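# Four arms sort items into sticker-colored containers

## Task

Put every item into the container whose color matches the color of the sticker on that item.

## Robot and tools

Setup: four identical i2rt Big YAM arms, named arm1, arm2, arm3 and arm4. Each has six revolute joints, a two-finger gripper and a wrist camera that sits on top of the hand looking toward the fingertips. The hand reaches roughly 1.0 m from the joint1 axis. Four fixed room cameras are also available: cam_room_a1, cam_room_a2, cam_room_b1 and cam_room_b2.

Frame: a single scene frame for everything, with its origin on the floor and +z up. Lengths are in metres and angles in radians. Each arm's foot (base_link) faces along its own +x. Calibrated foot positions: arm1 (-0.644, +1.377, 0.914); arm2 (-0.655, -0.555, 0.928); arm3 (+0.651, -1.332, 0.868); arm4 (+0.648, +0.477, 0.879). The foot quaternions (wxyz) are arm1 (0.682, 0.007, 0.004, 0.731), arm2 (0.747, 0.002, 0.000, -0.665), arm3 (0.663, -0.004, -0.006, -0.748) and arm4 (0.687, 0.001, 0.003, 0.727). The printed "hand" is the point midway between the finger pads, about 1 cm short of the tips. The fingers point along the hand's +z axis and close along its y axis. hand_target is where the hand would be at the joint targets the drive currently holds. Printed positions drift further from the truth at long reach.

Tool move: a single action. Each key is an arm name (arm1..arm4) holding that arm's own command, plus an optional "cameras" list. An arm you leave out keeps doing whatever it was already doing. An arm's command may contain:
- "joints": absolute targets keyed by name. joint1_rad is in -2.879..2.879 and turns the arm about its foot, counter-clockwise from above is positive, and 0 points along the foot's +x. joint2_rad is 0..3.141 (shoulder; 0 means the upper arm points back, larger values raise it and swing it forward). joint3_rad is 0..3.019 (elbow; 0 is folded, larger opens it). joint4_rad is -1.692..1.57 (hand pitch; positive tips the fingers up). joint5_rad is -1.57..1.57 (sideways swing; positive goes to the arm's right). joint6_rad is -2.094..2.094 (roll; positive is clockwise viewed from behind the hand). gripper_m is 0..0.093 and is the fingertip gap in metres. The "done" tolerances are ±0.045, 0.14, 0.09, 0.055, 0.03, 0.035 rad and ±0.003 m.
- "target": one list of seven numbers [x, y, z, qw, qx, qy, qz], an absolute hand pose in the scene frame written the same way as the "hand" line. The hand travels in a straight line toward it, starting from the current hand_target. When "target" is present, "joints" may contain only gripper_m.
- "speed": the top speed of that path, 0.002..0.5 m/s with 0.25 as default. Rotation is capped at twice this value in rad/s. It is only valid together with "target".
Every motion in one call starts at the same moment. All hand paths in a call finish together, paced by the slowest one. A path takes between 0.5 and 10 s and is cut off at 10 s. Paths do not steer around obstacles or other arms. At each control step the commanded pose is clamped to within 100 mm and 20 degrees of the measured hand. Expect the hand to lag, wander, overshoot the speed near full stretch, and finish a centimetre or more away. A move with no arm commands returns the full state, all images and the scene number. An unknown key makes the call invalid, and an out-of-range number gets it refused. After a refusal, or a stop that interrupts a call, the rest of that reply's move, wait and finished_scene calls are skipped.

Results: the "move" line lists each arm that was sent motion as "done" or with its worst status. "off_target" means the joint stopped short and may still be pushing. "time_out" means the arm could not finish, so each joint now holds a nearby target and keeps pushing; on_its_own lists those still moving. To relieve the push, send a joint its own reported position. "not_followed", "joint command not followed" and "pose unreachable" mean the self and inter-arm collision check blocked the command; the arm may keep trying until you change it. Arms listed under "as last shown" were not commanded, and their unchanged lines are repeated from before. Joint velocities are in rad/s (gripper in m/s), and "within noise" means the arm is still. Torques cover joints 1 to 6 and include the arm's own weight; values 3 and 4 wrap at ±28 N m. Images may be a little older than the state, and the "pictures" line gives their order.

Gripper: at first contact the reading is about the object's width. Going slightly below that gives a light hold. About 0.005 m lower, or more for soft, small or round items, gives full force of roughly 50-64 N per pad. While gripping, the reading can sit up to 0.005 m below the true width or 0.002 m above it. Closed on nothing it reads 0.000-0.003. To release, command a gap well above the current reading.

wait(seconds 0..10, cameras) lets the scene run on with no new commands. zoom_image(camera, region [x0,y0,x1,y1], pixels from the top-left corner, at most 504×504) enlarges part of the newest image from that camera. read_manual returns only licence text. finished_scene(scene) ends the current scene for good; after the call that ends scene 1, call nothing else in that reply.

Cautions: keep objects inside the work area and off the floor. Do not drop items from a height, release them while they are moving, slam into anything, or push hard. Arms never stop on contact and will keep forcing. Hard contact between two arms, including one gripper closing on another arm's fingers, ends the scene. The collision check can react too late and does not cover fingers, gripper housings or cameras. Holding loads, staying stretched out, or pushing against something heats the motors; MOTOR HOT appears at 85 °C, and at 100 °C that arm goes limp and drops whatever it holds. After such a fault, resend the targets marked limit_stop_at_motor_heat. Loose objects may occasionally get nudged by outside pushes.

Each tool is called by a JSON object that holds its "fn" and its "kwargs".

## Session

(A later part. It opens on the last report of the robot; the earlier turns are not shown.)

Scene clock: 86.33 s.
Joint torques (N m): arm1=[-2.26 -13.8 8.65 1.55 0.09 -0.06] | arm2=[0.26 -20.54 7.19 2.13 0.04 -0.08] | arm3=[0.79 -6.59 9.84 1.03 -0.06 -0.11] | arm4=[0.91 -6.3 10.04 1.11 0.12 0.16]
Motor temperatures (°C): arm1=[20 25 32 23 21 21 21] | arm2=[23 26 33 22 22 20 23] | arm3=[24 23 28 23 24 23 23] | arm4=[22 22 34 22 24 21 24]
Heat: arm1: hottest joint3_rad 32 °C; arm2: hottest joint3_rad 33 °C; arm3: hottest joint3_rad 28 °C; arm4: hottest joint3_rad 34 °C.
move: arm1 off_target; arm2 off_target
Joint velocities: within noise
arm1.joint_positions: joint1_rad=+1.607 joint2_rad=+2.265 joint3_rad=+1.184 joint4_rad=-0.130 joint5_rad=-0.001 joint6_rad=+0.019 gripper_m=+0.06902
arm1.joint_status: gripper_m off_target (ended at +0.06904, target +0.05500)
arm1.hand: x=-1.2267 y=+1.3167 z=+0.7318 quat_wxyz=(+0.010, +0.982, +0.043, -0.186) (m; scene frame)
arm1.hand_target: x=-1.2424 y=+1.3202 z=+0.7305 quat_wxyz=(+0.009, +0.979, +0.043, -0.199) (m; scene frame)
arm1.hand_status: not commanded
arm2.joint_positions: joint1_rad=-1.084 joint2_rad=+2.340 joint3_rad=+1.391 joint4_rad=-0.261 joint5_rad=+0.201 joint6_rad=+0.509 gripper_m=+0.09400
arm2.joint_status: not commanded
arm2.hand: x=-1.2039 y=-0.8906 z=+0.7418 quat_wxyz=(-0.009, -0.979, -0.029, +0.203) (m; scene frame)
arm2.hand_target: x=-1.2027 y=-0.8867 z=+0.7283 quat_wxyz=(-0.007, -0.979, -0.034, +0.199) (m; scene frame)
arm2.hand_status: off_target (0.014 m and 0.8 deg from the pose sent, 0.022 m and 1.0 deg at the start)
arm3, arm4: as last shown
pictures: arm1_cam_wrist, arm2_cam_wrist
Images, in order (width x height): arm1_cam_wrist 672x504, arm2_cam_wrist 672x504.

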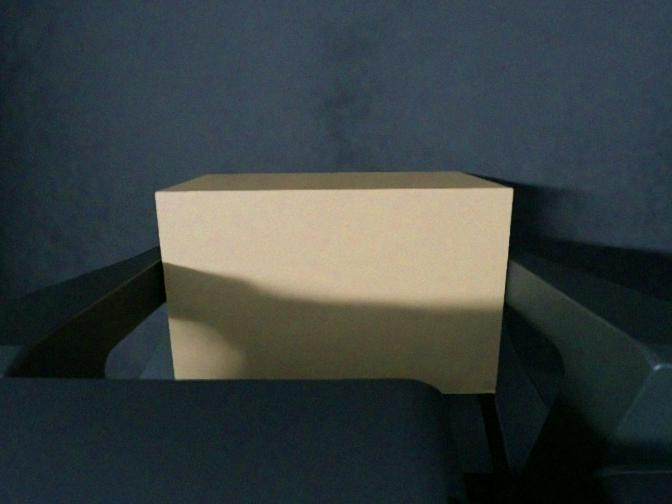

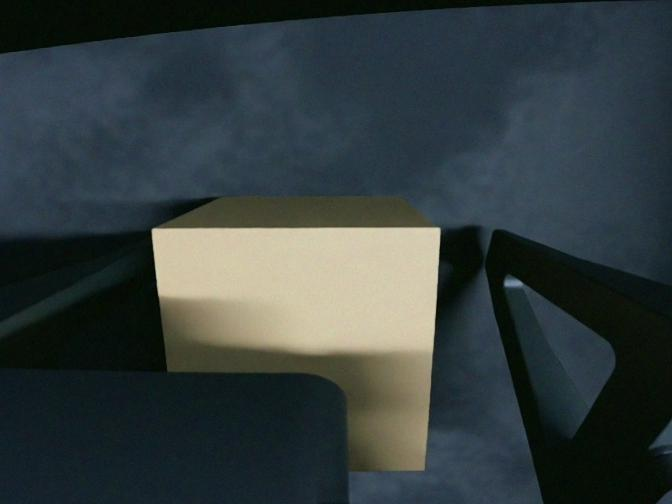

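{"fn": "move", "kwargs": {"arm1": {"target":[-1.243,1.320,0.95,-0.0087,-0.9789,-0.0427,0.1992],"speed":0.1}, "arm2": {"target":[-1.19,-0.896,0.728,0.0070,0.9793,0.0342,-0.1993],"speed":0.06}, "cameras": ["arm1_cam_wrist","arm2_cam_wrist"]}}

Scene clock: 93.90 s.
Joint torques (N m): arm1=[-2.43 -15.5 13.39 0.61 0.07 -0.05] | arm2=[1.49 -21.25 5.67 2.13 0.38 0.15] | arm3=[0.67 -6.59 9.89 1.05 -0.06 -0.09] | arm4=[0.56 -6.01 10.24 1.05 0.13 0.15]
Motor temperatures (°C): arm1=[20 25 32 23 21 21 21] | arm2=[23 27 32 22 22 20 23] | arm3=[24 23 28 23 24 23 23] | arm4=[22 22 34 22 24 21 24]
Heat: arm1: hottest joint3_rad 32 °C; arm2: hottest joint3_rad 32 °C; arm3: hottest joint3_rad 28 °C; arm4: hottest joint3_rad 34 °C.
move: arm1 off_target; arm2 off_target
Joint velocities: within noise
arm1.joint_positions: joint1_rad=+1.607 joint2_rad=+1.877 joint3_rad=+1.198 joint4_rad=-0.569 joint5_rad=-0.001 joint6_rad=+0.017 gripper_m=+0.06902
arm1.joint_status: not commanded
arm1.hand: x=-1.2170 y=+1.3169 z=+0.9186 quat_wxyz=(+0.009, +0.985, +0.044, -0.168) (m; scene frame)
arm1.hand_target: x=-1.2413 y=+1.3203 z=+0.9505 quat_wxyz=(+0.008, +0.979, +0.043, -0.199) (m; scene frame)
arm1.hand_status: off_target (0.041 m and 3.7 deg from the pose sent, 0.219 m and 1.5 deg at the start)
arm2.joint_positions: joint1_rad=-1.073 joint2_rad=+2.340 joint3_rad=+1.391 joint4_rad=-0.255 joint5_rad=+0.202 joint6_rad=+0.509 gripper_m=+0.09400
arm2.joint_status: not commanded
arm2.hand: x=-1.2013 y=-0.8972 z=+0.7424 quat_wxyz=(-0.011, -0.978, -0.034, +0.205) (m; scene frame)
arm2.hand_target: x=-1.1900 y=-0.8957 z=+0.7284 quat_wxyz=(-0.007, -0.979, -0.034, +0.199) (m; scene frame)
arm2.hand_status: off_target (0.018 m and 0.8 deg from the pose sent, 0.020 m and 0.8 deg at the start)
arm3, arm4: as last shown
pictures: arm1_cam_wrist, arm2_cam_wrist
Images, in order (width x height): arm1_cam_wrist 672x504, arm2_cam_wrist 672x504.

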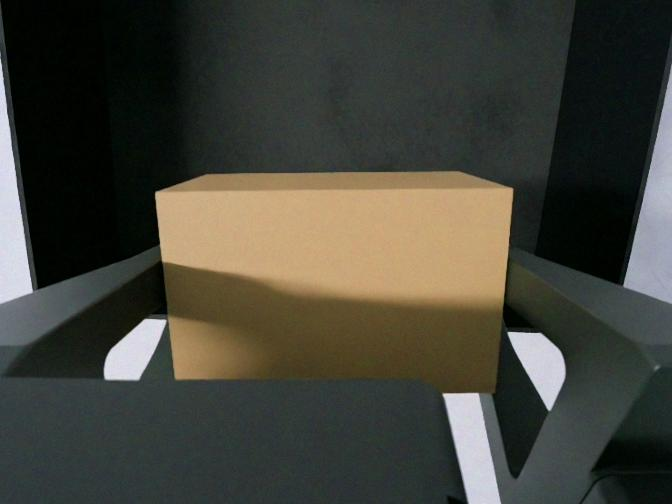

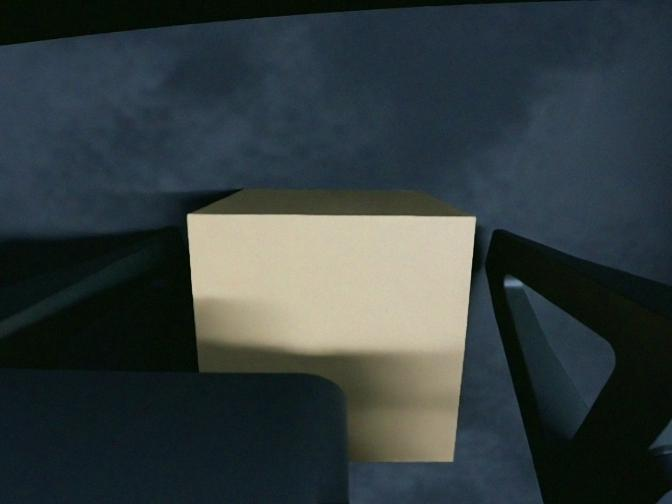

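{"fn": "move", "kwargs": {"arm1": {"joints":{"joint2_rad":1.5,"joint4_rad":0.4}}, "arm2": {"joints":{"gripper_m":0.045}}, "cameras": ["cam_room_b2","cam_room_b1"]}}

{"fn": "move", "kwargs": {"arm2": {"target":[-1.2,-0.896,0.97,0.0070,0.9793,0.0342,-0.1993],"speed":0.1}, "cameras": ["arm2_cam_wrist"]}}

{"fn": "move", "kwargs": {"arm2": {"joints":{"joint2_rad":1.5,"joint4_rad":0.4}}, "cameras": ["cam_room_b1","cam_room_b2"]}}

Scene clock: 105.60 s.
Joint torques (N m): arm1=[-2.96 -9.99 14.64 2.39 0.07 -0.02] | arm2=[1.44 -21.13 5.75 2.04 0.32 0.16] | arm3=[0.79 -6.65 9.84 1.03 -0.06 -0.09] | arm4=[0.73 -6.12 10.09 1.16 0.15 0.13]
Motor temperatures (°C): arm1=[20 26 33 23 21 21 22] | arm2=[23 27 31 22 22 20 23] | arm3=[24 23 28 23 24 23 23] | arm4=[22 22 35 22 24 21 24]
Heat: arm1: hottest joint3_rad 33 °C; arm2: hottest joint3_rad 31 °C; arm3: hottest joint3_rad 28 °C; arm4: hottest joint3_rad 35 °C.
move: arm1 done; arm2 off_target
Joint velocities: within noise
arm1.joint_positions: joint1_rad=+1.607 joint2_rad=+1.490 joint3_rad=+1.219 joint4_rad=+0.377 joint5_rad=-0.001 joint6_rad=+0.017 gripper_m=+0.06902
arm1.joint_status: all done
arm1.hand: x=-1.3069 y=+1.3055 z=+1.3619 quat_wxyz=(+0.045, +0.662, +0.031, -0.748) (m; scene frame)
arm1.hand_target: x=-1.3117 y=+1.3118 z=+1.3798 quat_wxyz=(+0.039, +0.646, +0.029, -0.762) (m; scene frame)
arm1.hand_status: not commanded
arm2.joint_positions: joint1_rad=-1.073 joint2_rad=+2.340 joint3_rad=+1.390 joint4_rad=-0.254 joint5_rad=+0.204 joint6_rad=+0.509 gripper_m=+0.05300
arm2.joint_status: gripper_m off_target (ended at +0.05303, target +0.04500)
arm2.hand: x=-1.2011 y=-0.8970 z=+0.7422 quat_wxyz=(-0.010, -0.978, -0.034, +0.206) (m; scene frame)
arm2.hand_target: x=-1.1899 y=-0.8959 z=+0.7284 quat_wxyz=(-0.007, -0.979, -0.034, +0.199) (m; scene frame)
arm2.hand_status: not commanded
arm3, arm4: as last shown
pictures: cam_room_b1, cam_room_b2
Images, in order (width x height): cam_room_b1 672x504, cam_room_b2 672x504.

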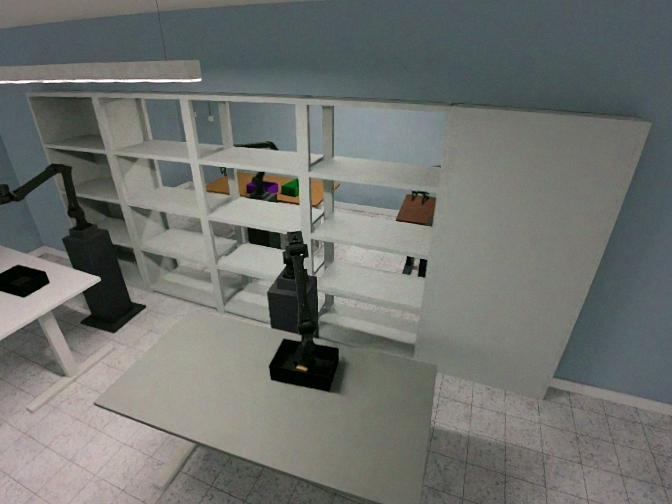

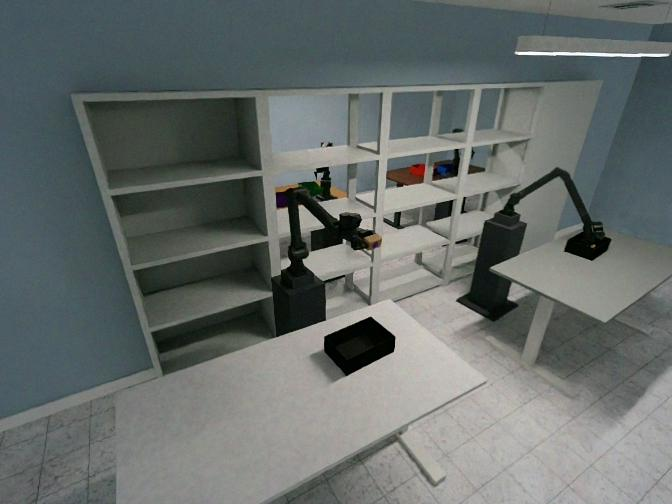

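Scene clock: 108.60 s.
Joint torques (N m): arm1=[-1.79 -10.23 14.5 2.5 0.07 -0.05] | arm2=[0.79 -21.89 13.89 0.73 0.16 0.06] | arm3=[0.85 -6.65 9.88 1.05 -0.06 -0.09] | arm4=[0.62 -6.3 10 1.1 0.13 0.15]
Motor temperatures (°C): arm1=[20 26 33 23 21 21 22] | arm2=[23 27 31 22 22 20 23] | arm3=[24 23 28 23 24 23 23] | arm4=[22 22 35 22 24 21 24]
Heat: arm1: hottest joint3_rad 33 °C; arm2: hottest joint3_rad 31 °C; arm3: hottest joint3_rad 28 °C; arm4: hottest joint3_rad 35 °C.
move: arm2 off_target
Joint velocities: within noise
arm1: as last shown
arm2.joint_positions: joint1_rad=-1.073 joint2_rad=+1.954 joint3_rad=+1.381 joint4_rad=-0.698 joint5_rad=+0.204 joint6_rad=+0.509 gripper_m=+0.05300
arm2.joint_status: not commanded
arm2.hand: x=-1.1817 y=-0.8838 z=+0.9421 quat_wxyz=(+0.007, -0.983, -0.037, +0.178) (m; scene frame)
arm2.hand_target: x=-1.1988 y=-0.8953 z=+0.9704 quat_wxyz=(-0.007, -0.979, -0.034, +0.200) (m; scene frame)
arm2.hand_status: off_target (0.036 m and 3.0 deg from the pose sent, 0.228 m and 0.8 deg at the start)
arm3.joint_positions: joint1_rad=-1.982 joint2_rad=+0.957 joint3_rad=+0.998 joint4_rad=-1.102 joint5_rad=+0.002 joint6_rad=+0.005 gripper_m=+0.09402
arm3.joint_status: not commanded
arm3.hand: x=+0.3392 y=-1.1436 z=+1.1430 quat_wxyz=(+0.060, -0.934, +0.258, +0.241) (m; scene frame)
arm3.hand_target: x=+0.3406 y=-1.1415 z=+1.1465 quat_wxyz=(+0.062, -0.932, +0.259, +0.246) (m; scene frame)
arm3.hand_status: not commanded
arm4.joint_positions: joint1_rad=+0.902 joint2_rad=+0.953 joint3_rad=+0.988 joint4_rad=-1.108 joint5_rad=-0.001 joint6_rad=-0.011 gripper_m=+0.09402
arm4.joint_status: not commanded
arm4.hand: x=+0.3565 y=+0.6841 z=+1.1536 quat_wxyz=(-0.073, +0.925, -0.287, -0.236) (m; scene frame)
arm4.hand_target: x=+0.3535 y=+0.6866 z=+1.1619 quat_wxyz=(-0.075, +0.921, -0.292, -0.247) (m; scene frame)
arm4.hand_status: not commanded
pictures: arm2_cam_wrist
Images, in order (width x height): arm2_cam_wrist 672x504.

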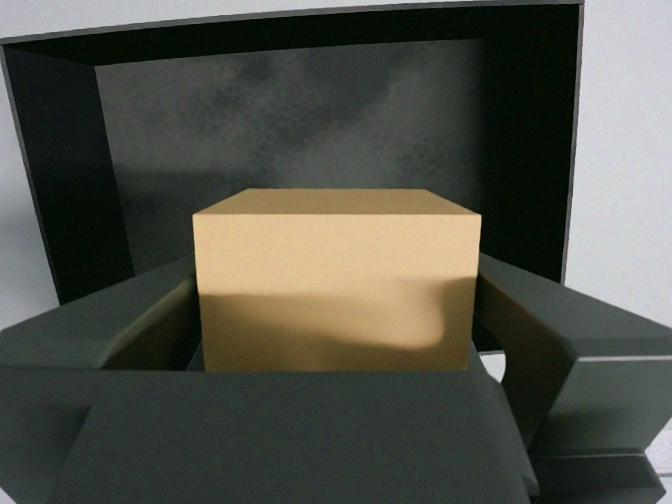

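Scene clock: 110.23 s.
Joint torques (N m): arm1=[-2.55 -10.87 14.53 2.61 0.08 -0.07] | arm2=[0.62 -14.33 13.64 3.36 -0.14 0.01] | arm3=[0.85 -6.59 9.88 1.05 -0.06 -0.1] | arm4=[0.67 -6.12 9.96 1.13 0.11 0.13]
Motor temperatures (°C): arm1=[20 26 33 23 21 21 22] | arm2=[23 27 31 22 22 20 23] | arm3=[24 23 28 23 24 23 23] | arm4=[22 22 35 22 24 21 24]
Heat: arm1: hottest joint3_rad 33 °C; arm2: hottest joint3_rad 31 °C; arm3: hottest joint3_rad 28 °C; arm4: hottest joint3_rad 35 °C.
move: arm2 done
Joint velocities: within noise
arm1, arm3, arm4: as last shown
arm2.joint_positions: joint1_rad=-1.073 joint2_rad=+1.481 joint3_rad=+1.415 joint4_rad=+0.376 joint5_rad=+0.204 joint6_rad=+0.509 gripper_m=+0.05300
arm2.joint_status: all done
arm2.hand: x=-1.2238 y=-0.9145 z=+1.4885 quat_wxyz=(-0.376, -0.592, +0.050, +0.711) (m; scene frame)
arm2.hand_target: x=-1.2284 y=-0.9171 z=+1.4936 quat_wxyz=(-0.381, -0.582, +0.051, +0.717) (m; scene frame)
arm2.hand_status: not commanded
pictures: cam_room_b1, cam_room_b2
Images, in order (width x height): cam_room_b1 672x504, cam_room_b2 672x504.

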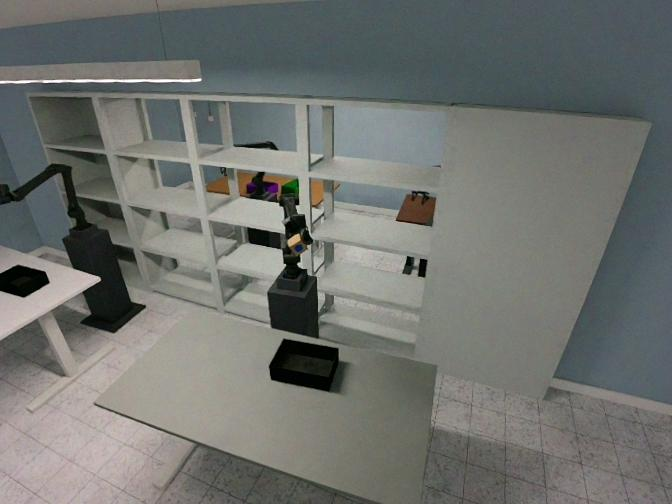

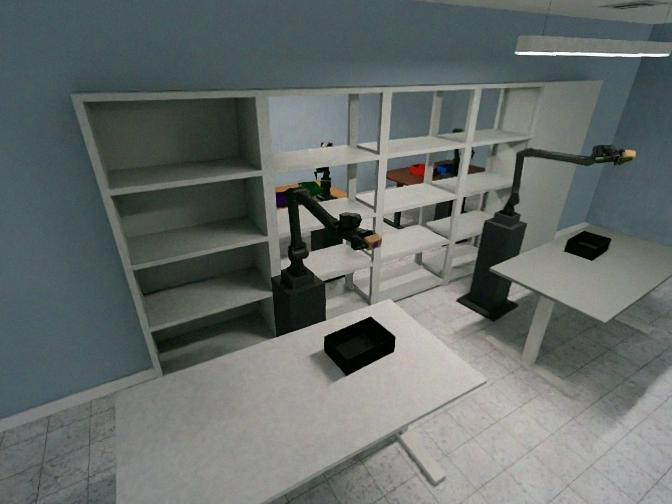

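{"fn": "zoom_image", "kwargs": {"camera": "cam_room_b1", "region": [280, 225, 320, 260]}}

{"fn": "zoom_image", "kwargs": {"camera": "cam_room_b2", "region": [350, 225, 395, 260]}}

Scaled by 12.600.

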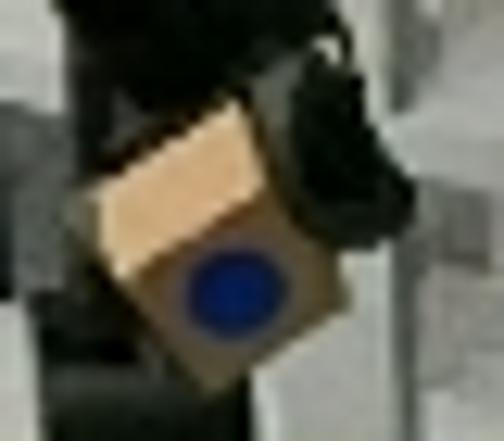

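Scaled by 11.200.

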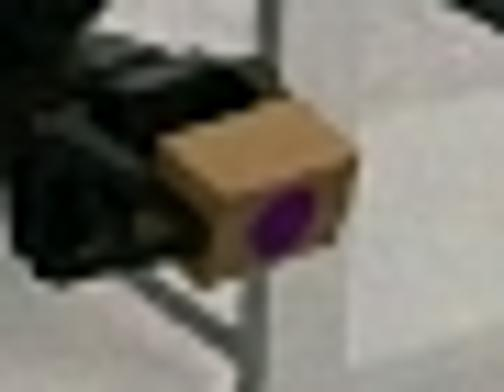

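{"fn": "move", "kwargs": {"arm1": {"joints":{"joint2_rad":0.95,"joint3_rad":0.9,"joint4_rad":-1.08,"joint5_rad":0,"joint6_rad":0}}, "arm2": {"joints":{"joint2_rad":0.95,"joint3_rad":0.9,"joint4_rad":-1.08,"joint5_rad":0,"joint6_rad":0}}}}

{"fn": "move", "kwargs": {"arm1": {"joints":{"joint1_rad":-2.248}}, "arm2": {"joints":{"joint1_rad":0.916}}, "cameras": ["arm1_cam_wrist","arm2_cam_wrist"]}}

Scene clock: 119.50 s.
Joint torques (N m): arm1=[-2.08 -2.26 12.11 0.81 0.09 -0.06] | arm2=[0.79 -5.77 11.36 1.17 -0.18 -0.08] | arm3=[0.79 -6.71 9.87 1.03 -0.07 -0.11] | arm4=[0.73 -6.48 10.03 1.11 0.14 0.14]
Motor temperatures (°C): arm1=[20 25 34 23 21 21 22] | arm2=[23 27 32 22 22 20 23] | arm3=[24 23 28 23 24 23 23] | arm4=[22 22 35 22 24 21 24]
Heat: arm1: hottest joint3_rad 34 °C; arm2: hottest joint3_rad 32 °C; arm3: hottest joint3_rad 28 °C; arm4: hottest joint3_rad 35 °C.
move: arm1 done; arm2 done
Joint velocities: within noise
arm1.joint_positions: joint1_rad=+1.607 joint2_rad=+0.944 joint3_rad=+0.891 joint4_rad=-1.072 joint5_rad=-0.001 joint6_rad=+0.008 gripper_m=+0.06902
arm1.joint_status: all done
arm1.hand: x=-0.9813 y=+1.3408 z=+1.1525 quat_wxyz=(+0.011, +0.972, +0.048, -0.228) (m; scene frame)
arm1.hand_target: x=-0.9825 y=+1.3443 z=+1.1537 quat_wxyz=(+0.009, +0.973, +0.047, -0.226) (m; scene frame)
arm1.hand_status: not commanded
arm2.joint_positions: joint1_rad=-1.073 joint2_rad=+0.944 joint3_rad=+0.902 joint4_rad=-1.068 joint5_rad=+0.003 joint6_rad=+0.014 gripper_m=+0.05302
arm2.joint_status: all done
arm2.hand: x=-0.9391 y=-0.7551 z=+1.1656 quat_wxyz=(-0.068, -0.931, -0.288, +0.216) (m; scene frame)
arm2.hand_target: x=-0.9370 y=-0.7539 z=+1.1617 quat_wxyz=(-0.065, -0.930, -0.295, +0.207) (m; scene frame)
arm2.hand_status: not commanded
arm3, arm4: as last shown
pictures: none

Scene clock: 122.10 s.
Joint torques (N m): arm1=[-1.73 -2.96 12.03 0.62 -0.09 -0.01] | arm2=[0.85 -5.77 11.36 1.14 0.03 -0.07] | arm3=[0.79 -6.71 9.85 1.06 -0.06 -0.09] | arm4=[0.67 -6.18 10.04 1.11 0.1 0.12]
Motor temperatures (°C): arm1=[20 25 34 23 21 21 22] | arm2=[23 27 32 22 22 20 23] | arm3=[24 23 28 23 24 23 23] | arm4=[22 22 35 22 24 21 24]
Heat: arm1: hottest joint3_rad 34 °C; arm2: hottest joint3_rad 32 °C; arm3: hottest joint3_rad 28 °C; arm4: hottest joint3_rad 35 °C.
move: arm1 done; arm2 done
Joint velocities: within noise
arm1.joint_positions: joint1_rad=-2.244 joint2_rad=+0.954 joint3_rad=+0.891 joint4_rad=-1.072 joint5_rad=+0.002 joint6_rad=+0.006 gripper_m=+0.06913
arm1.joint_status: all done
arm1.hand: x=-0.3575 y=+1.1804 z=+1.1391 quat_wxyz=(-0.199, -0.293, -0.933, +0.066) (m; scene frame)
arm1.hand_target: x=-0.3581 y=+1.1797 z=+1.1436 quat_wxyz=(-0.201, -0.292, -0.933, +0.067) (m; scene frame)
arm1.hand_status: not commanded
arm2.joint_positions: joint1_rad=+0.914 joint2_rad=+0.944 joint3_rad=+0.902 joint4_rad=-1.068 joint5_rad=-0.001 joint6_rad=+0.013 gripper_m=+0.05303
arm2.joint_status: all done
arm2.hand: x=-0.3584 y=-0.7342 z=+1.1668 quat_wxyz=(-0.221, -0.266, -0.937, +0.057) (m; scene frame)
arm2.hand_target: x=-0.3603 y=-0.7327 z=+1.1628 quat_wxyz=(-0.211, -0.260, -0.941, +0.056) (m; scene frame)
arm2.hand_status: not commanded
arm3, arm4: as last shown
pictures: arm1_cam_wrist, arm2_cam_wrist
Images, in order (width x height): arm1_cam_wrist 672x504, arm2_cam_wrist 672x504.

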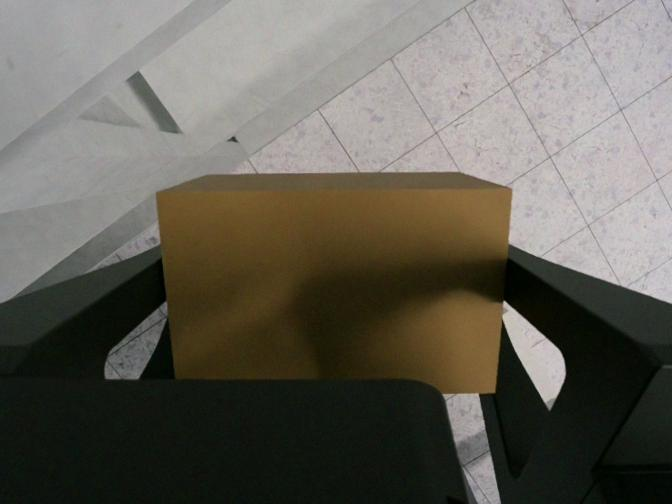

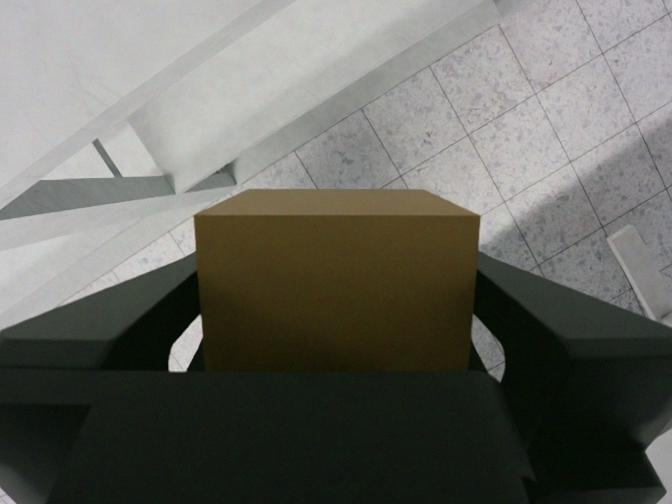

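{"fn": "move", "kwargs": {"arm1": {"target":[-0.015,0.935,1.12,0.19,0.293,0.935,-0.0597],"speed":0.2}, "arm2": {"target":[-0.015,-0.938,1.12,0.2004,0.2598,0.9430,-0.0552],"speed":0.2}}}

{"fn": "move", "kwargs": {"arm1": {"target":[-0.015,0.935,1.05,0.19,0.293,0.935,-0.0597],"speed":0.1}, "arm2": {"target":[-0.015,-0.938,1.05,0.2004,0.2598,0.9430,-0.0552],"speed":0.1}}}

{"fn": "move", "kwargs": {"arm1": {"target":[-0.012,0.932,1.015,0.19,0.293,0.935,-0.0597],"speed":0.05}, "arm2": {"target":[-0.010,-0.941,1.015,0.2004,0.2598,0.9430,-0.0552],"speed":0.05}}}

{"fn": "move", "kwargs": {"arm1": {"target":[-0.009,0.930,0.995,0.19,0.293,0.935,-0.0597],"speed":0.04}, "arm2": {"target":[-0.008,-0.941,0.995,0.2004,0.2598,0.9430,-0.0552],"speed":0.04}, "cameras": ["arm1_cam_wrist","arm2_cam_wrist","cam_room_a1","cam_room_a2"]}}

{"fn": "zoom_image", "kwargs": {"camera": "cam_room_a2", "region": [360, 140, 450, 210]}}

{"fn": "zoom_image", "kwargs": {"camera": "cam_room_a1", "region": [290, 150, 380, 220]}}

Scene clock: 133.97 s.
Joint torques (N m): arm1=[-2.96 -19.31 17.48 0.61 -0.08 -0.04] | arm2=[1.14 -21.77 16.95 0.99 0.16 -0.06] | arm3=[0.79 -6.59 9.84 1.06 -0.07 -0.1] | arm4=[0.97 -6.07 10 1.05 0.11 0.13]
Motor temperatures (°C): arm1=[20 25 35 23 21 21 22] | arm2=[23 26 32 22 22 20 24] | arm3=[24 23 29 23 24 23 23] | arm4=[22 22 36 22 24 21 24]
Heat: arm1: hottest joint3_rad 35 °C; arm2: hottest joint3_rad 32 °C; arm3: hottest joint3_rad 29 °C; arm4: hottest joint3_rad 36 °C.
move: arm1 off_target; arm2 off_target
Joint velocities: within noise
arm1.joint_positions: joint1_rad=-2.244 joint2_rad=+2.132 joint3_rad=+2.150 joint4_rad=-1.224 joint5_rad=-0.007 joint6_rad=+0.002 gripper_m=+0.06913
arm1.joint_status: not commanded
arm1.hand: x=-0.0225 y=+0.9504 z=+1.0933 quat_wxyz=(-0.166, -0.293, -0.940, +0.051) (m; scene frame)
arm1.hand_target: x=-0.0166 y=+0.9360 z=+1.1200 quat_wxyz=(-0.191, -0.293, -0.935, +0.060) (m; scene frame)
arm1.hand_status: off_target (0.032 m and 2.9 deg from the pose sent, 0.422 m and 1.3 deg at the start)
arm2.joint_positions: joint1_rad=+0.914 joint2_rad=+2.041 joint3_rad=+1.964 joint4_rad=-1.103 joint5_rad=+0.000 joint6_rad=+0.013 gripper_m=+0.05303
arm2.joint_status: not commanded
arm2.hand: x=-0.0299 y=-0.9308 z=+1.1071 quat_wxyz=(-0.188, -0.268, -0.944, +0.049) (m; scene frame)
arm2.hand_target: x=-0.0161 y=-0.9374 z=+1.1200 quat_wxyz=(-0.201, -0.260, -0.943, +0.055) (m; scene frame)
arm2.hand_status: off_target (0.021 m and 1.8 deg from the pose sent, 0.402 m and 2.5 deg at the start)
arm3, arm4: as last shown
pictures: none

Scene clock: 135.27 s.
Joint torques (N m): arm1=[-3.08 -19.37 11.63 1.57 -0.05 -0.06] | arm2=[1.08 -21.83 10.82 2.37 0.14 -0.07] | arm3=[0.73 -6.65 9.85 1.03 -0.05 -0.1] | arm4=[0.5 -5.77 10.06 1.07 0.15 0.13]
Motor temperatures (°C): arm1=[20 25 35 23 21 21 22] | arm2=[23 26 32 22 22 20 24] | arm3=[24 23 29 23 24 23 23] | arm4=[22 22 36 22 24 21 24]
Heat: arm1: hottest joint3_rad 35 °C; arm2: hottest joint3_rad 32 °C; arm3: hottest joint3_rad 29 °C; arm4: hottest joint3_rad 36 °C.
move: arm1 done; arm2 off_target
Joint velocities: within noise
arm1.joint_positions: joint1_rad=-2.244 joint2_rad=+2.141 joint3_rad=+2.051 joint4_rad=-1.077 joint5_rad=-0.007 joint6_rad=+0.002 gripper_m=+0.06913
arm1.joint_status: not commanded
arm1.hand: x=-0.0148 y=+0.9448 z=+1.0534 quat_wxyz=(-0.185, -0.292, -0.937, +0.057) (m; scene frame)
arm1.hand_target: x=-0.0152 y=+0.9350 z=+1.0500 quat_wxyz=(-0.190, -0.293, -0.935, +0.060) (m; scene frame)
arm1.hand_status: done (0.010 m and 0.7 deg from the pose sent, 0.047 m and 2.9 deg at the start)
arm2.joint_positions: joint1_rad=+0.914 joint2_rad=+2.068 joint3_rad=+1.900 joint4_rad=-0.971 joint5_rad=+0.000 joint6_rad=+0.013 gripper_m=+0.05303
arm2.joint_status: not commanded
arm2.hand: x=-0.0186 y=-0.9375 z=+1.0696 quat_wxyz=(-0.207, -0.267, -0.940, +0.054) (m; scene frame)
arm2.hand_target: x=-0.0156 y=-0.9377 z=+1.0502 quat_wxyz=(-0.200, -0.260, -0.943, +0.055) (m; scene frame)
arm2.hand_status: off_target (0.020 m and 1.1 deg from the pose sent, 0.059 m and 1.8 deg at the start)
arm3, arm4: as last shown
pictures: none

Scene clock: 136.50 s.
Joint torques (N m): arm1=[-3.02 -19.25 11.59 1.62 -0.04 -0.04] | arm2=[1.03 -22.01 10.48 2.44 0.12 -0.06] | arm3=[0.73 -6.53 9.84 1.05 -0.06 -0.11] | arm4=[1.08 -6.12 10.13 1.09 0.11 0.11]
Motor temperatures (°C): arm1=[20 25 35 23 21 21 22] | arm2=[23 26 32 22 22 20 24] | arm3=[24 23 29 23 24 23 23] | arm4=[22 22 36 22 24 21 24]
Heat: arm1: hottest joint3_rad 35 °C; arm2: hottest joint3_rad 32 °C; arm3: hottest joint3_rad 29 °C; arm4: hottest joint3_rad 36 °C.
move: arm1 off_target; arm2 off_target
Joint velocities: within noise
arm1.joint_positions: joint1_rad=-2.244 joint2_rad=+2.169 joint3_rad=+2.010 joint4_rad=-1.006 joint5_rad=-0.008 joint6_rad=+0.002 gripper_m=+0.06913
arm1.joint_status: not commanded
arm1.hand: x=-0.0112 y=+0.9420 z=+1.0196 quat_wxyz=(-0.186, -0.292, -0.937, +0.057) (m; scene frame)
arm1.hand_target: x=-0.0123 y=+0.9321 z=+1.0152 quat_wxyz=(-0.190, -0.293, -0.935, +0.060) (m; scene frame)
arm1.hand_status: off_target (0.011 m and 0.6 deg from the pose sent, 0.041 m and 0.7 deg at the start)
arm2.joint_positions: joint1_rad=+0.914 joint2_rad=+2.104 joint3_rad=+1.876 joint4_rad=-0.906 joint5_rad=+0.000 joint6_rad=+0.013 gripper_m=+0.05303
arm2.joint_status: not commanded
arm2.hand: x=-0.0122 y=-0.9412 z=+1.0392 quat_wxyz=(-0.210, -0.266, -0.939, +0.055) (m; scene frame)
arm2.hand_target: x=-0.0108 y=-0.9406 z=+1.0152 quat_wxyz=(-0.200, -0.260, -0.943, +0.055) (m; scene frame)
arm2.hand_status: off_target (0.024 m and 1.4 deg from the pose sent, 0.055 m and 1.1 deg at the start)
arm3, arm4: as last shown
pictures: none

Scene clock: 137.53 s.
Joint torques (N m): arm1=[-2.96 -18.9 11.36 1.52 0 -0.08] | arm2=[1.03 -22.12 10.33 2.45 0.15 -0.06] | arm3=[0.85 -6.48 9.87 1.09 -0.05 -0.09] | arm4=[0.85 -6.07 10 1.02 0.12 0.15]
Motor temperatures (°C): arm1=[20 25 34 23 21 21 22] | arm2=[23 26 32 22 22 20 24] | arm3=[24 23 29 23 24 23 23] | arm4=[22 22 36 22 24 21 24]
Heat: arm1: hottest joint3_rad 34 °C; arm2: hottest joint3_rad 32 °C; arm3: hottest joint3_rad 29 °C; arm4: hottest joint3_rad 36 °C.
move: arm1 off_target; arm2 off_target
Joint velocities: within noise
arm1.joint_positions: joint1_rad=-2.245 joint2_rad=+2.189 joint3_rad=+1.999 joint4_rad=-0.968 joint5_rad=-0.008 joint6_rad=+0.002 gripper_m=+0.06913
arm1.joint_status: not commanded
arm1.hand: x=-0.0077 y=+0.9386 z=+1.0032 quat_wxyz=(-0.189, -0.292, -0.936, +0.058) (m; scene frame)
arm1.hand_target: x=-0.0092 y=+0.9302 z=+0.9951 quat_wxyz=(-0.190, -0.293, -0.935, +0.060) (m; scene frame)
arm1.hand_status: off_target (0.012 m and 0.3 deg from the pose sent, 0.027 m and 0.6 deg at the start)
arm2.joint_positions: joint1_rad=+0.914 joint2_rad=+2.123 joint3_rad=+1.858 joint4_rad=-0.866 joint5_rad=+0.000 joint6_rad=+0.013 gripper_m=+0.05303
arm2.joint_status: not commanded
arm2.hand: x=-0.0098 y=-0.9426 z=+1.0208 quat_wxyz=(-0.211, -0.266, -0.939, +0.055) (m; scene frame)
arm2.hand_target: x=-0.0089 y=-0.9406 z=+0.9953 quat_wxyz=(-0.200, -0.260, -0.943, +0.055) (m; scene frame)
arm2.hand_status: off_target (0.026 m and 1.5 deg from the pose sent, 0.044 m and 1.4 deg at the start)
arm3, arm4: as last shown
pictures: arm1_cam_wrist, arm2_cam_wrist, cam_room_a1, cam_room_a2
Images, in order (width x height): arm1_cam_wrist 672x504, arm2_cam_wrist 672x504, cam_room_a1 672x504, cam_room_a2 672x504.

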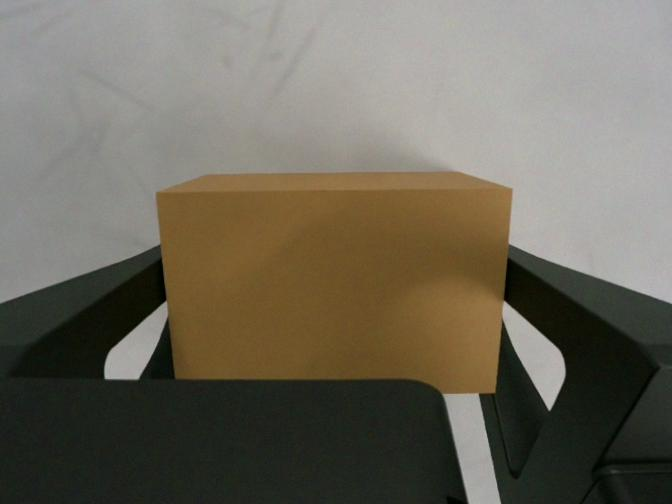

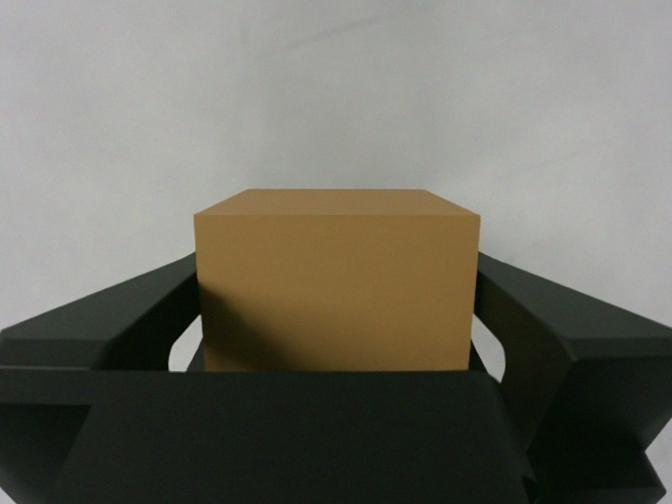

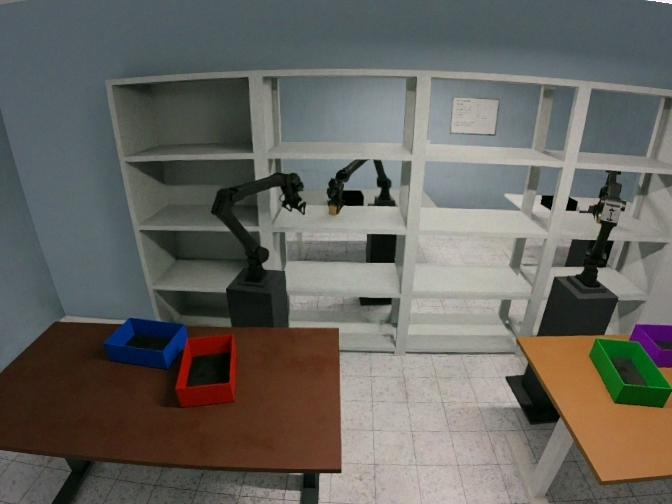

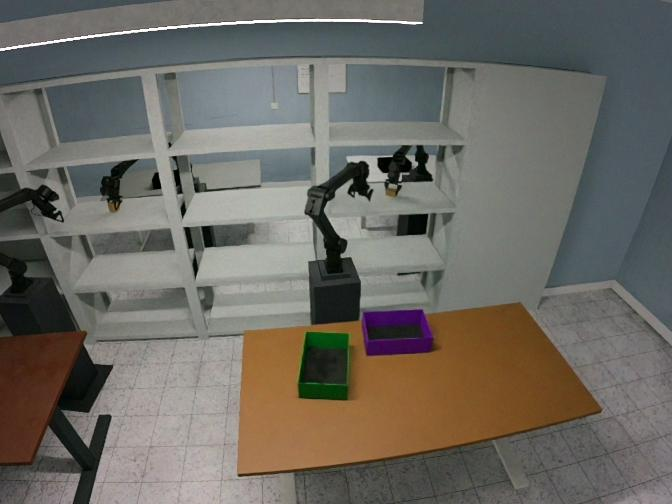

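Scaled by 5.600.

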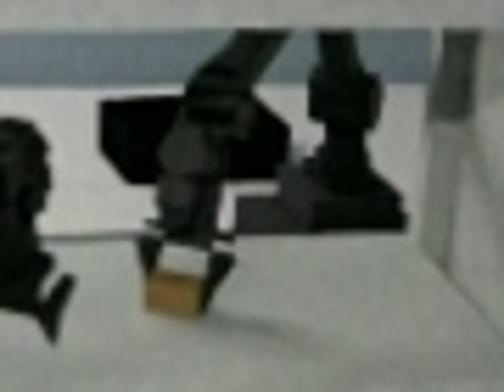

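Scaled by 5.600.

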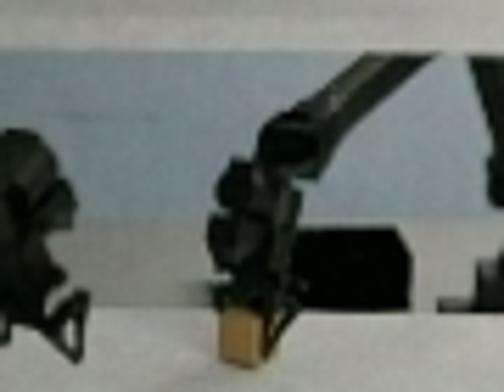

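Lower further until the z stops.

{"fn": "move", "kwargs": {"arm1": {"target":[-0.006,0.928,0.975,0.19,0.293,0.935,-0.0597],"speed":0.04}, "arm2": {"target":[-0.006,-0.941,0.979,0.2004,0.2598,0.9430,-0.0552],"speed":0.04}}}

{"fn": "move", "kwargs": {"arm1": {"target":[-0.005,0.928,0.963,0.19,0.293,0.935,-0.0597],"speed":0.04}, "arm2": {"target":[-0.005,-0.941,0.969,0.2004,0.2598,0.9430,-0.0552],"speed":0.04}, "cameras": ["arm1_cam_wrist","arm2_cam_wrist","cam_room_a2"]}}

{"fn": "zoom_image", "kwargs": {"camera": "cam_room_a2", "region": [360, 140, 450, 210]}}

Scene clock: 144.43 s.
Joint torques (N m): arm1=[-2.55 -17.85 10.35 1.74 0.01 -0.1] | arm2=[1.14 -21.13 9.92 2.4 0.12 -0.04] | arm3=[0.79 -6.59 9.85 1.06 -0.06 -0.1] | arm4=[0.85 -6.24 10.06 1.09 0.14 0.14]
Motor temperatures (°C): arm1=[20 25 34 23 21 21 22] | arm2=[23 26 32 22 22 20 24] | arm3=[24 23 29 23 24 23 23] | arm4=[22 22 36 22 24 21 24]
Heat: arm1: hottest joint3_rad 34 °C; arm2: hottest joint3_rad 32 °C; arm3: hottest joint3_rad 29 °C; arm4: hottest joint3_rad 36 °C.
move: arm1 off_target; arm2 off_target
Joint velocities: within noise
arm1.joint_positions: joint1_rad=-2.245 joint2_rad=+2.193 joint3_rad=+1.999 joint4_rad=-0.936 joint5_rad=-0.009 joint6_rad=+0.002 gripper_m=+0.06913
arm1.joint_status: not commanded
arm1.hand: x=-0.0018 y=+0.9346 z=+1.0033 quat_wxyz=(-0.202, -0.291, -0.933, +0.062) (m; scene frame)
arm1.hand_target: x=-0.0068 y=+0.9287 z=+0.9755 quat_wxyz=(-0.190, -0.293, -0.935, +0.060) (m; scene frame)
arm1.hand_status: off_target (0.029 m and 1.5 deg from the pose sent, 0.030 m and 0.3 deg at the start)
arm2.joint_positions: joint1_rad=+0.914 joint2_rad=+2.131 joint3_rad=+1.850 joint4_rad=-0.834 joint5_rad=+0.002 joint6_rad=+0.013 gripper_m=+0.05303
arm2.joint_status: not commanded
arm2.hand: x=-0.0064 y=-0.9448 z=+1.0145 quat_wxyz=(-0.218, -0.266, -0.937, +0.058) (m; scene frame)
arm2.hand_target: x=-0.0074 y=-0.9403 z=+0.9796 quat_wxyz=(-0.200, -0.260, -0.943, +0.055) (m; scene frame)
arm2.hand_status: off_target (0.036 m and 2.3 deg from the pose sent, 0.042 m and 1.5 deg at the start)
arm3.joint_positions: joint1_rad=-1.982 joint2_rad=+0.957 joint3_rad=+0.998 joint4_rad=-1.102 joint5_rad=+0.002 joint6_rad=+0.005 gripper_m=+0.09402
arm3.joint_status: not commanded
arm3.hand: x=+0.3392 y=-1.1436 z=+1.1430 quat_wxyz=(+0.060, -0.934, +0.258, +0.241) (m; scene frame)
arm3.hand_target: x=+0.3406 y=-1.1415 z=+1.1465 quat_wxyz=(+0.062, -0.932, +0.259, +0.246) (m; scene frame)
arm3.hand_status: not commanded
arm4.joint_positions: joint1_rad=+0.902 joint2_rad=+0.953 joint3_rad=+0.988 joint4_rad=-1.108 joint5_rad=-0.001 joint6_rad=-0.011 gripper_m=+0.09402
arm4.joint_status: not commanded
arm4.hand: x=+0.3565 y=+0.6841 z=+1.1536 quat_wxyz=(-0.073, +0.925, -0.287, -0.236) (m; scene frame)
arm4.hand_target: x=+0.3535 y=+0.6866 z=+1.1619 quat_wxyz=(-0.075, +0.921, -0.292, -0.247) (m; scene frame)
arm4.hand_status: not commanded
pictures: none

Scene clock: 145.40 s.
Joint torques (N m): arm1=[-3.14 -17.03 9.58 1.7 0.01 -0.09] | arm2=[1.2 -20.25 9.47 2.51 0.1 -0.03] | arm3=[0.85 -6.59 9.88 1.06 -0.07 -0.09] | arm4=[1.14 -5.89 10.02 1.09 0.12 0.17]
Motor temperatures (°C): arm1=[20 25 34 23 21 21 22] | arm2=[23 26 32 22 22 20 24] | arm3=[24 23 29 23 24 23 23] | arm4=[22 22 36 22 24 21 24]
Heat: arm1: hottest joint3_rad 34 °C; arm2: hottest joint3_rad 32 °C; arm3: hottest joint3_rad 29 °C; arm4: hottest joint3_rad 36 °C.
move: arm1 off_target; arm2 off_target
Joint velocities: within noise
arm1.joint_positions: joint1_rad=-2.245 joint2_rad=+2.193 joint3_rad=+1.993 joint4_rad=-0.911 joint5_rad=-0.010 joint6_rad=+0.002 gripper_m=+0.06913
arm1.joint_status: not commanded
arm1.hand: x=+0.0012 y=+0.9327 z=+1.0027 quat_wxyz=(-0.211, -0.290, -0.931, +0.064) (m; scene frame)
arm1.hand_target: x=-0.0063 y=+0.9291 z=+0.9640 quat_wxyz=(-0.190, -0.293, -0.935, +0.060) (m; scene frame)
arm1.hand_status: off_target (0.040 m and 2.5 deg from the pose sent, 0.041 m and 1.5 deg at the start)
arm2.joint_positions: joint1_rad=+0.914 joint2_rad=+2.131 joint3_rad=+1.845 joint4_rad=-0.817 joint5_rad=+0.002 joint6_rad=+0.013 gripper_m=+0.05303
arm2.joint_status: not commanded
arm2.hand: x=-0.0043 y=-0.9462 z=+1.0144 quat_wxyz=(-0.224, -0.266, -0.936, +0.060) (m; scene frame)
arm2.hand_target: x=-0.0071 y=-0.9399 z=+0.9700 quat_wxyz=(-0.200, -0.260, -0.943, +0.055) (m; scene frame)
arm2.hand_status: off_target (0.046 m and 3.0 deg from the pose sent, 0.046 m and 2.3 deg at the start)
arm3, arm4: as last shown
pictures: arm1_cam_wrist, arm2_cam_wrist, cam_room_a2
Images, in order (width x height): arm1_cam_wrist 672x504, arm2_cam_wrist 672x504, cam_room_a2 672x504.

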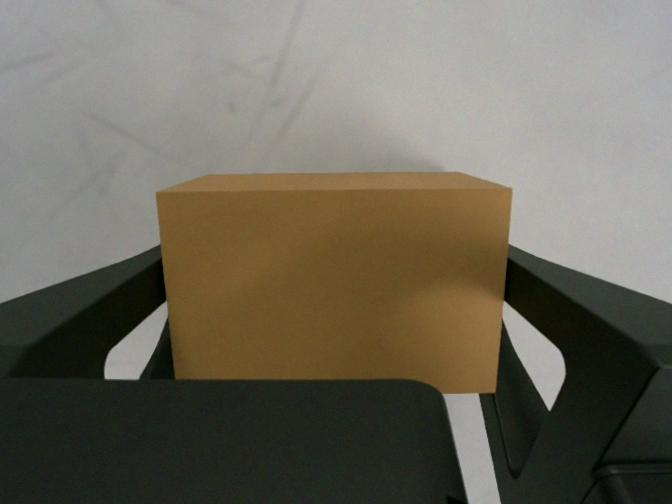

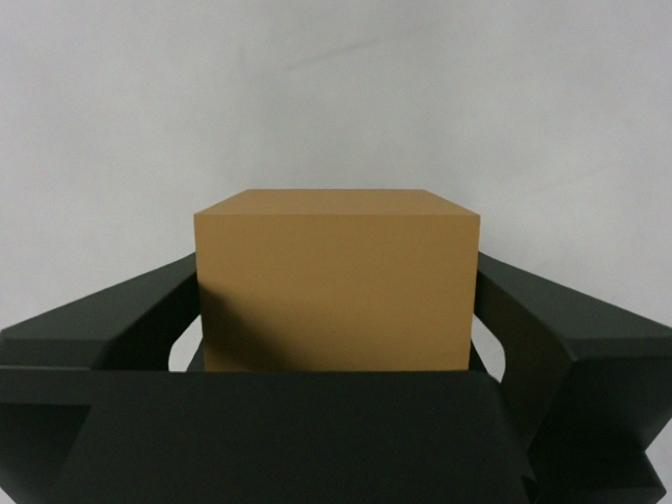

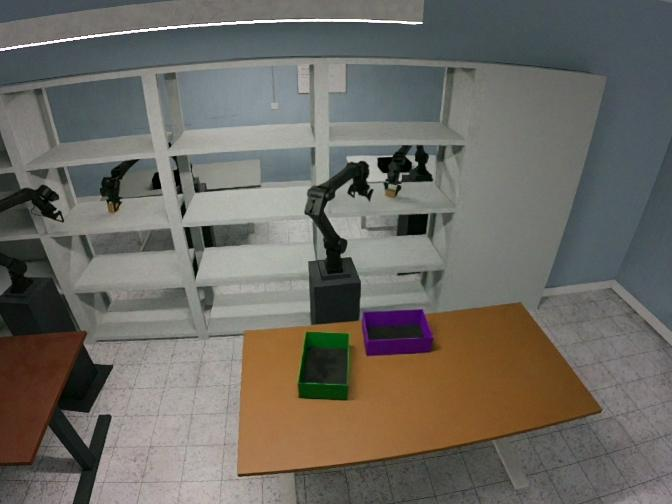

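Scaled by 5.600.

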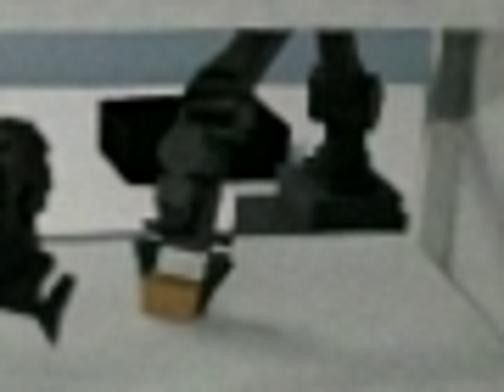

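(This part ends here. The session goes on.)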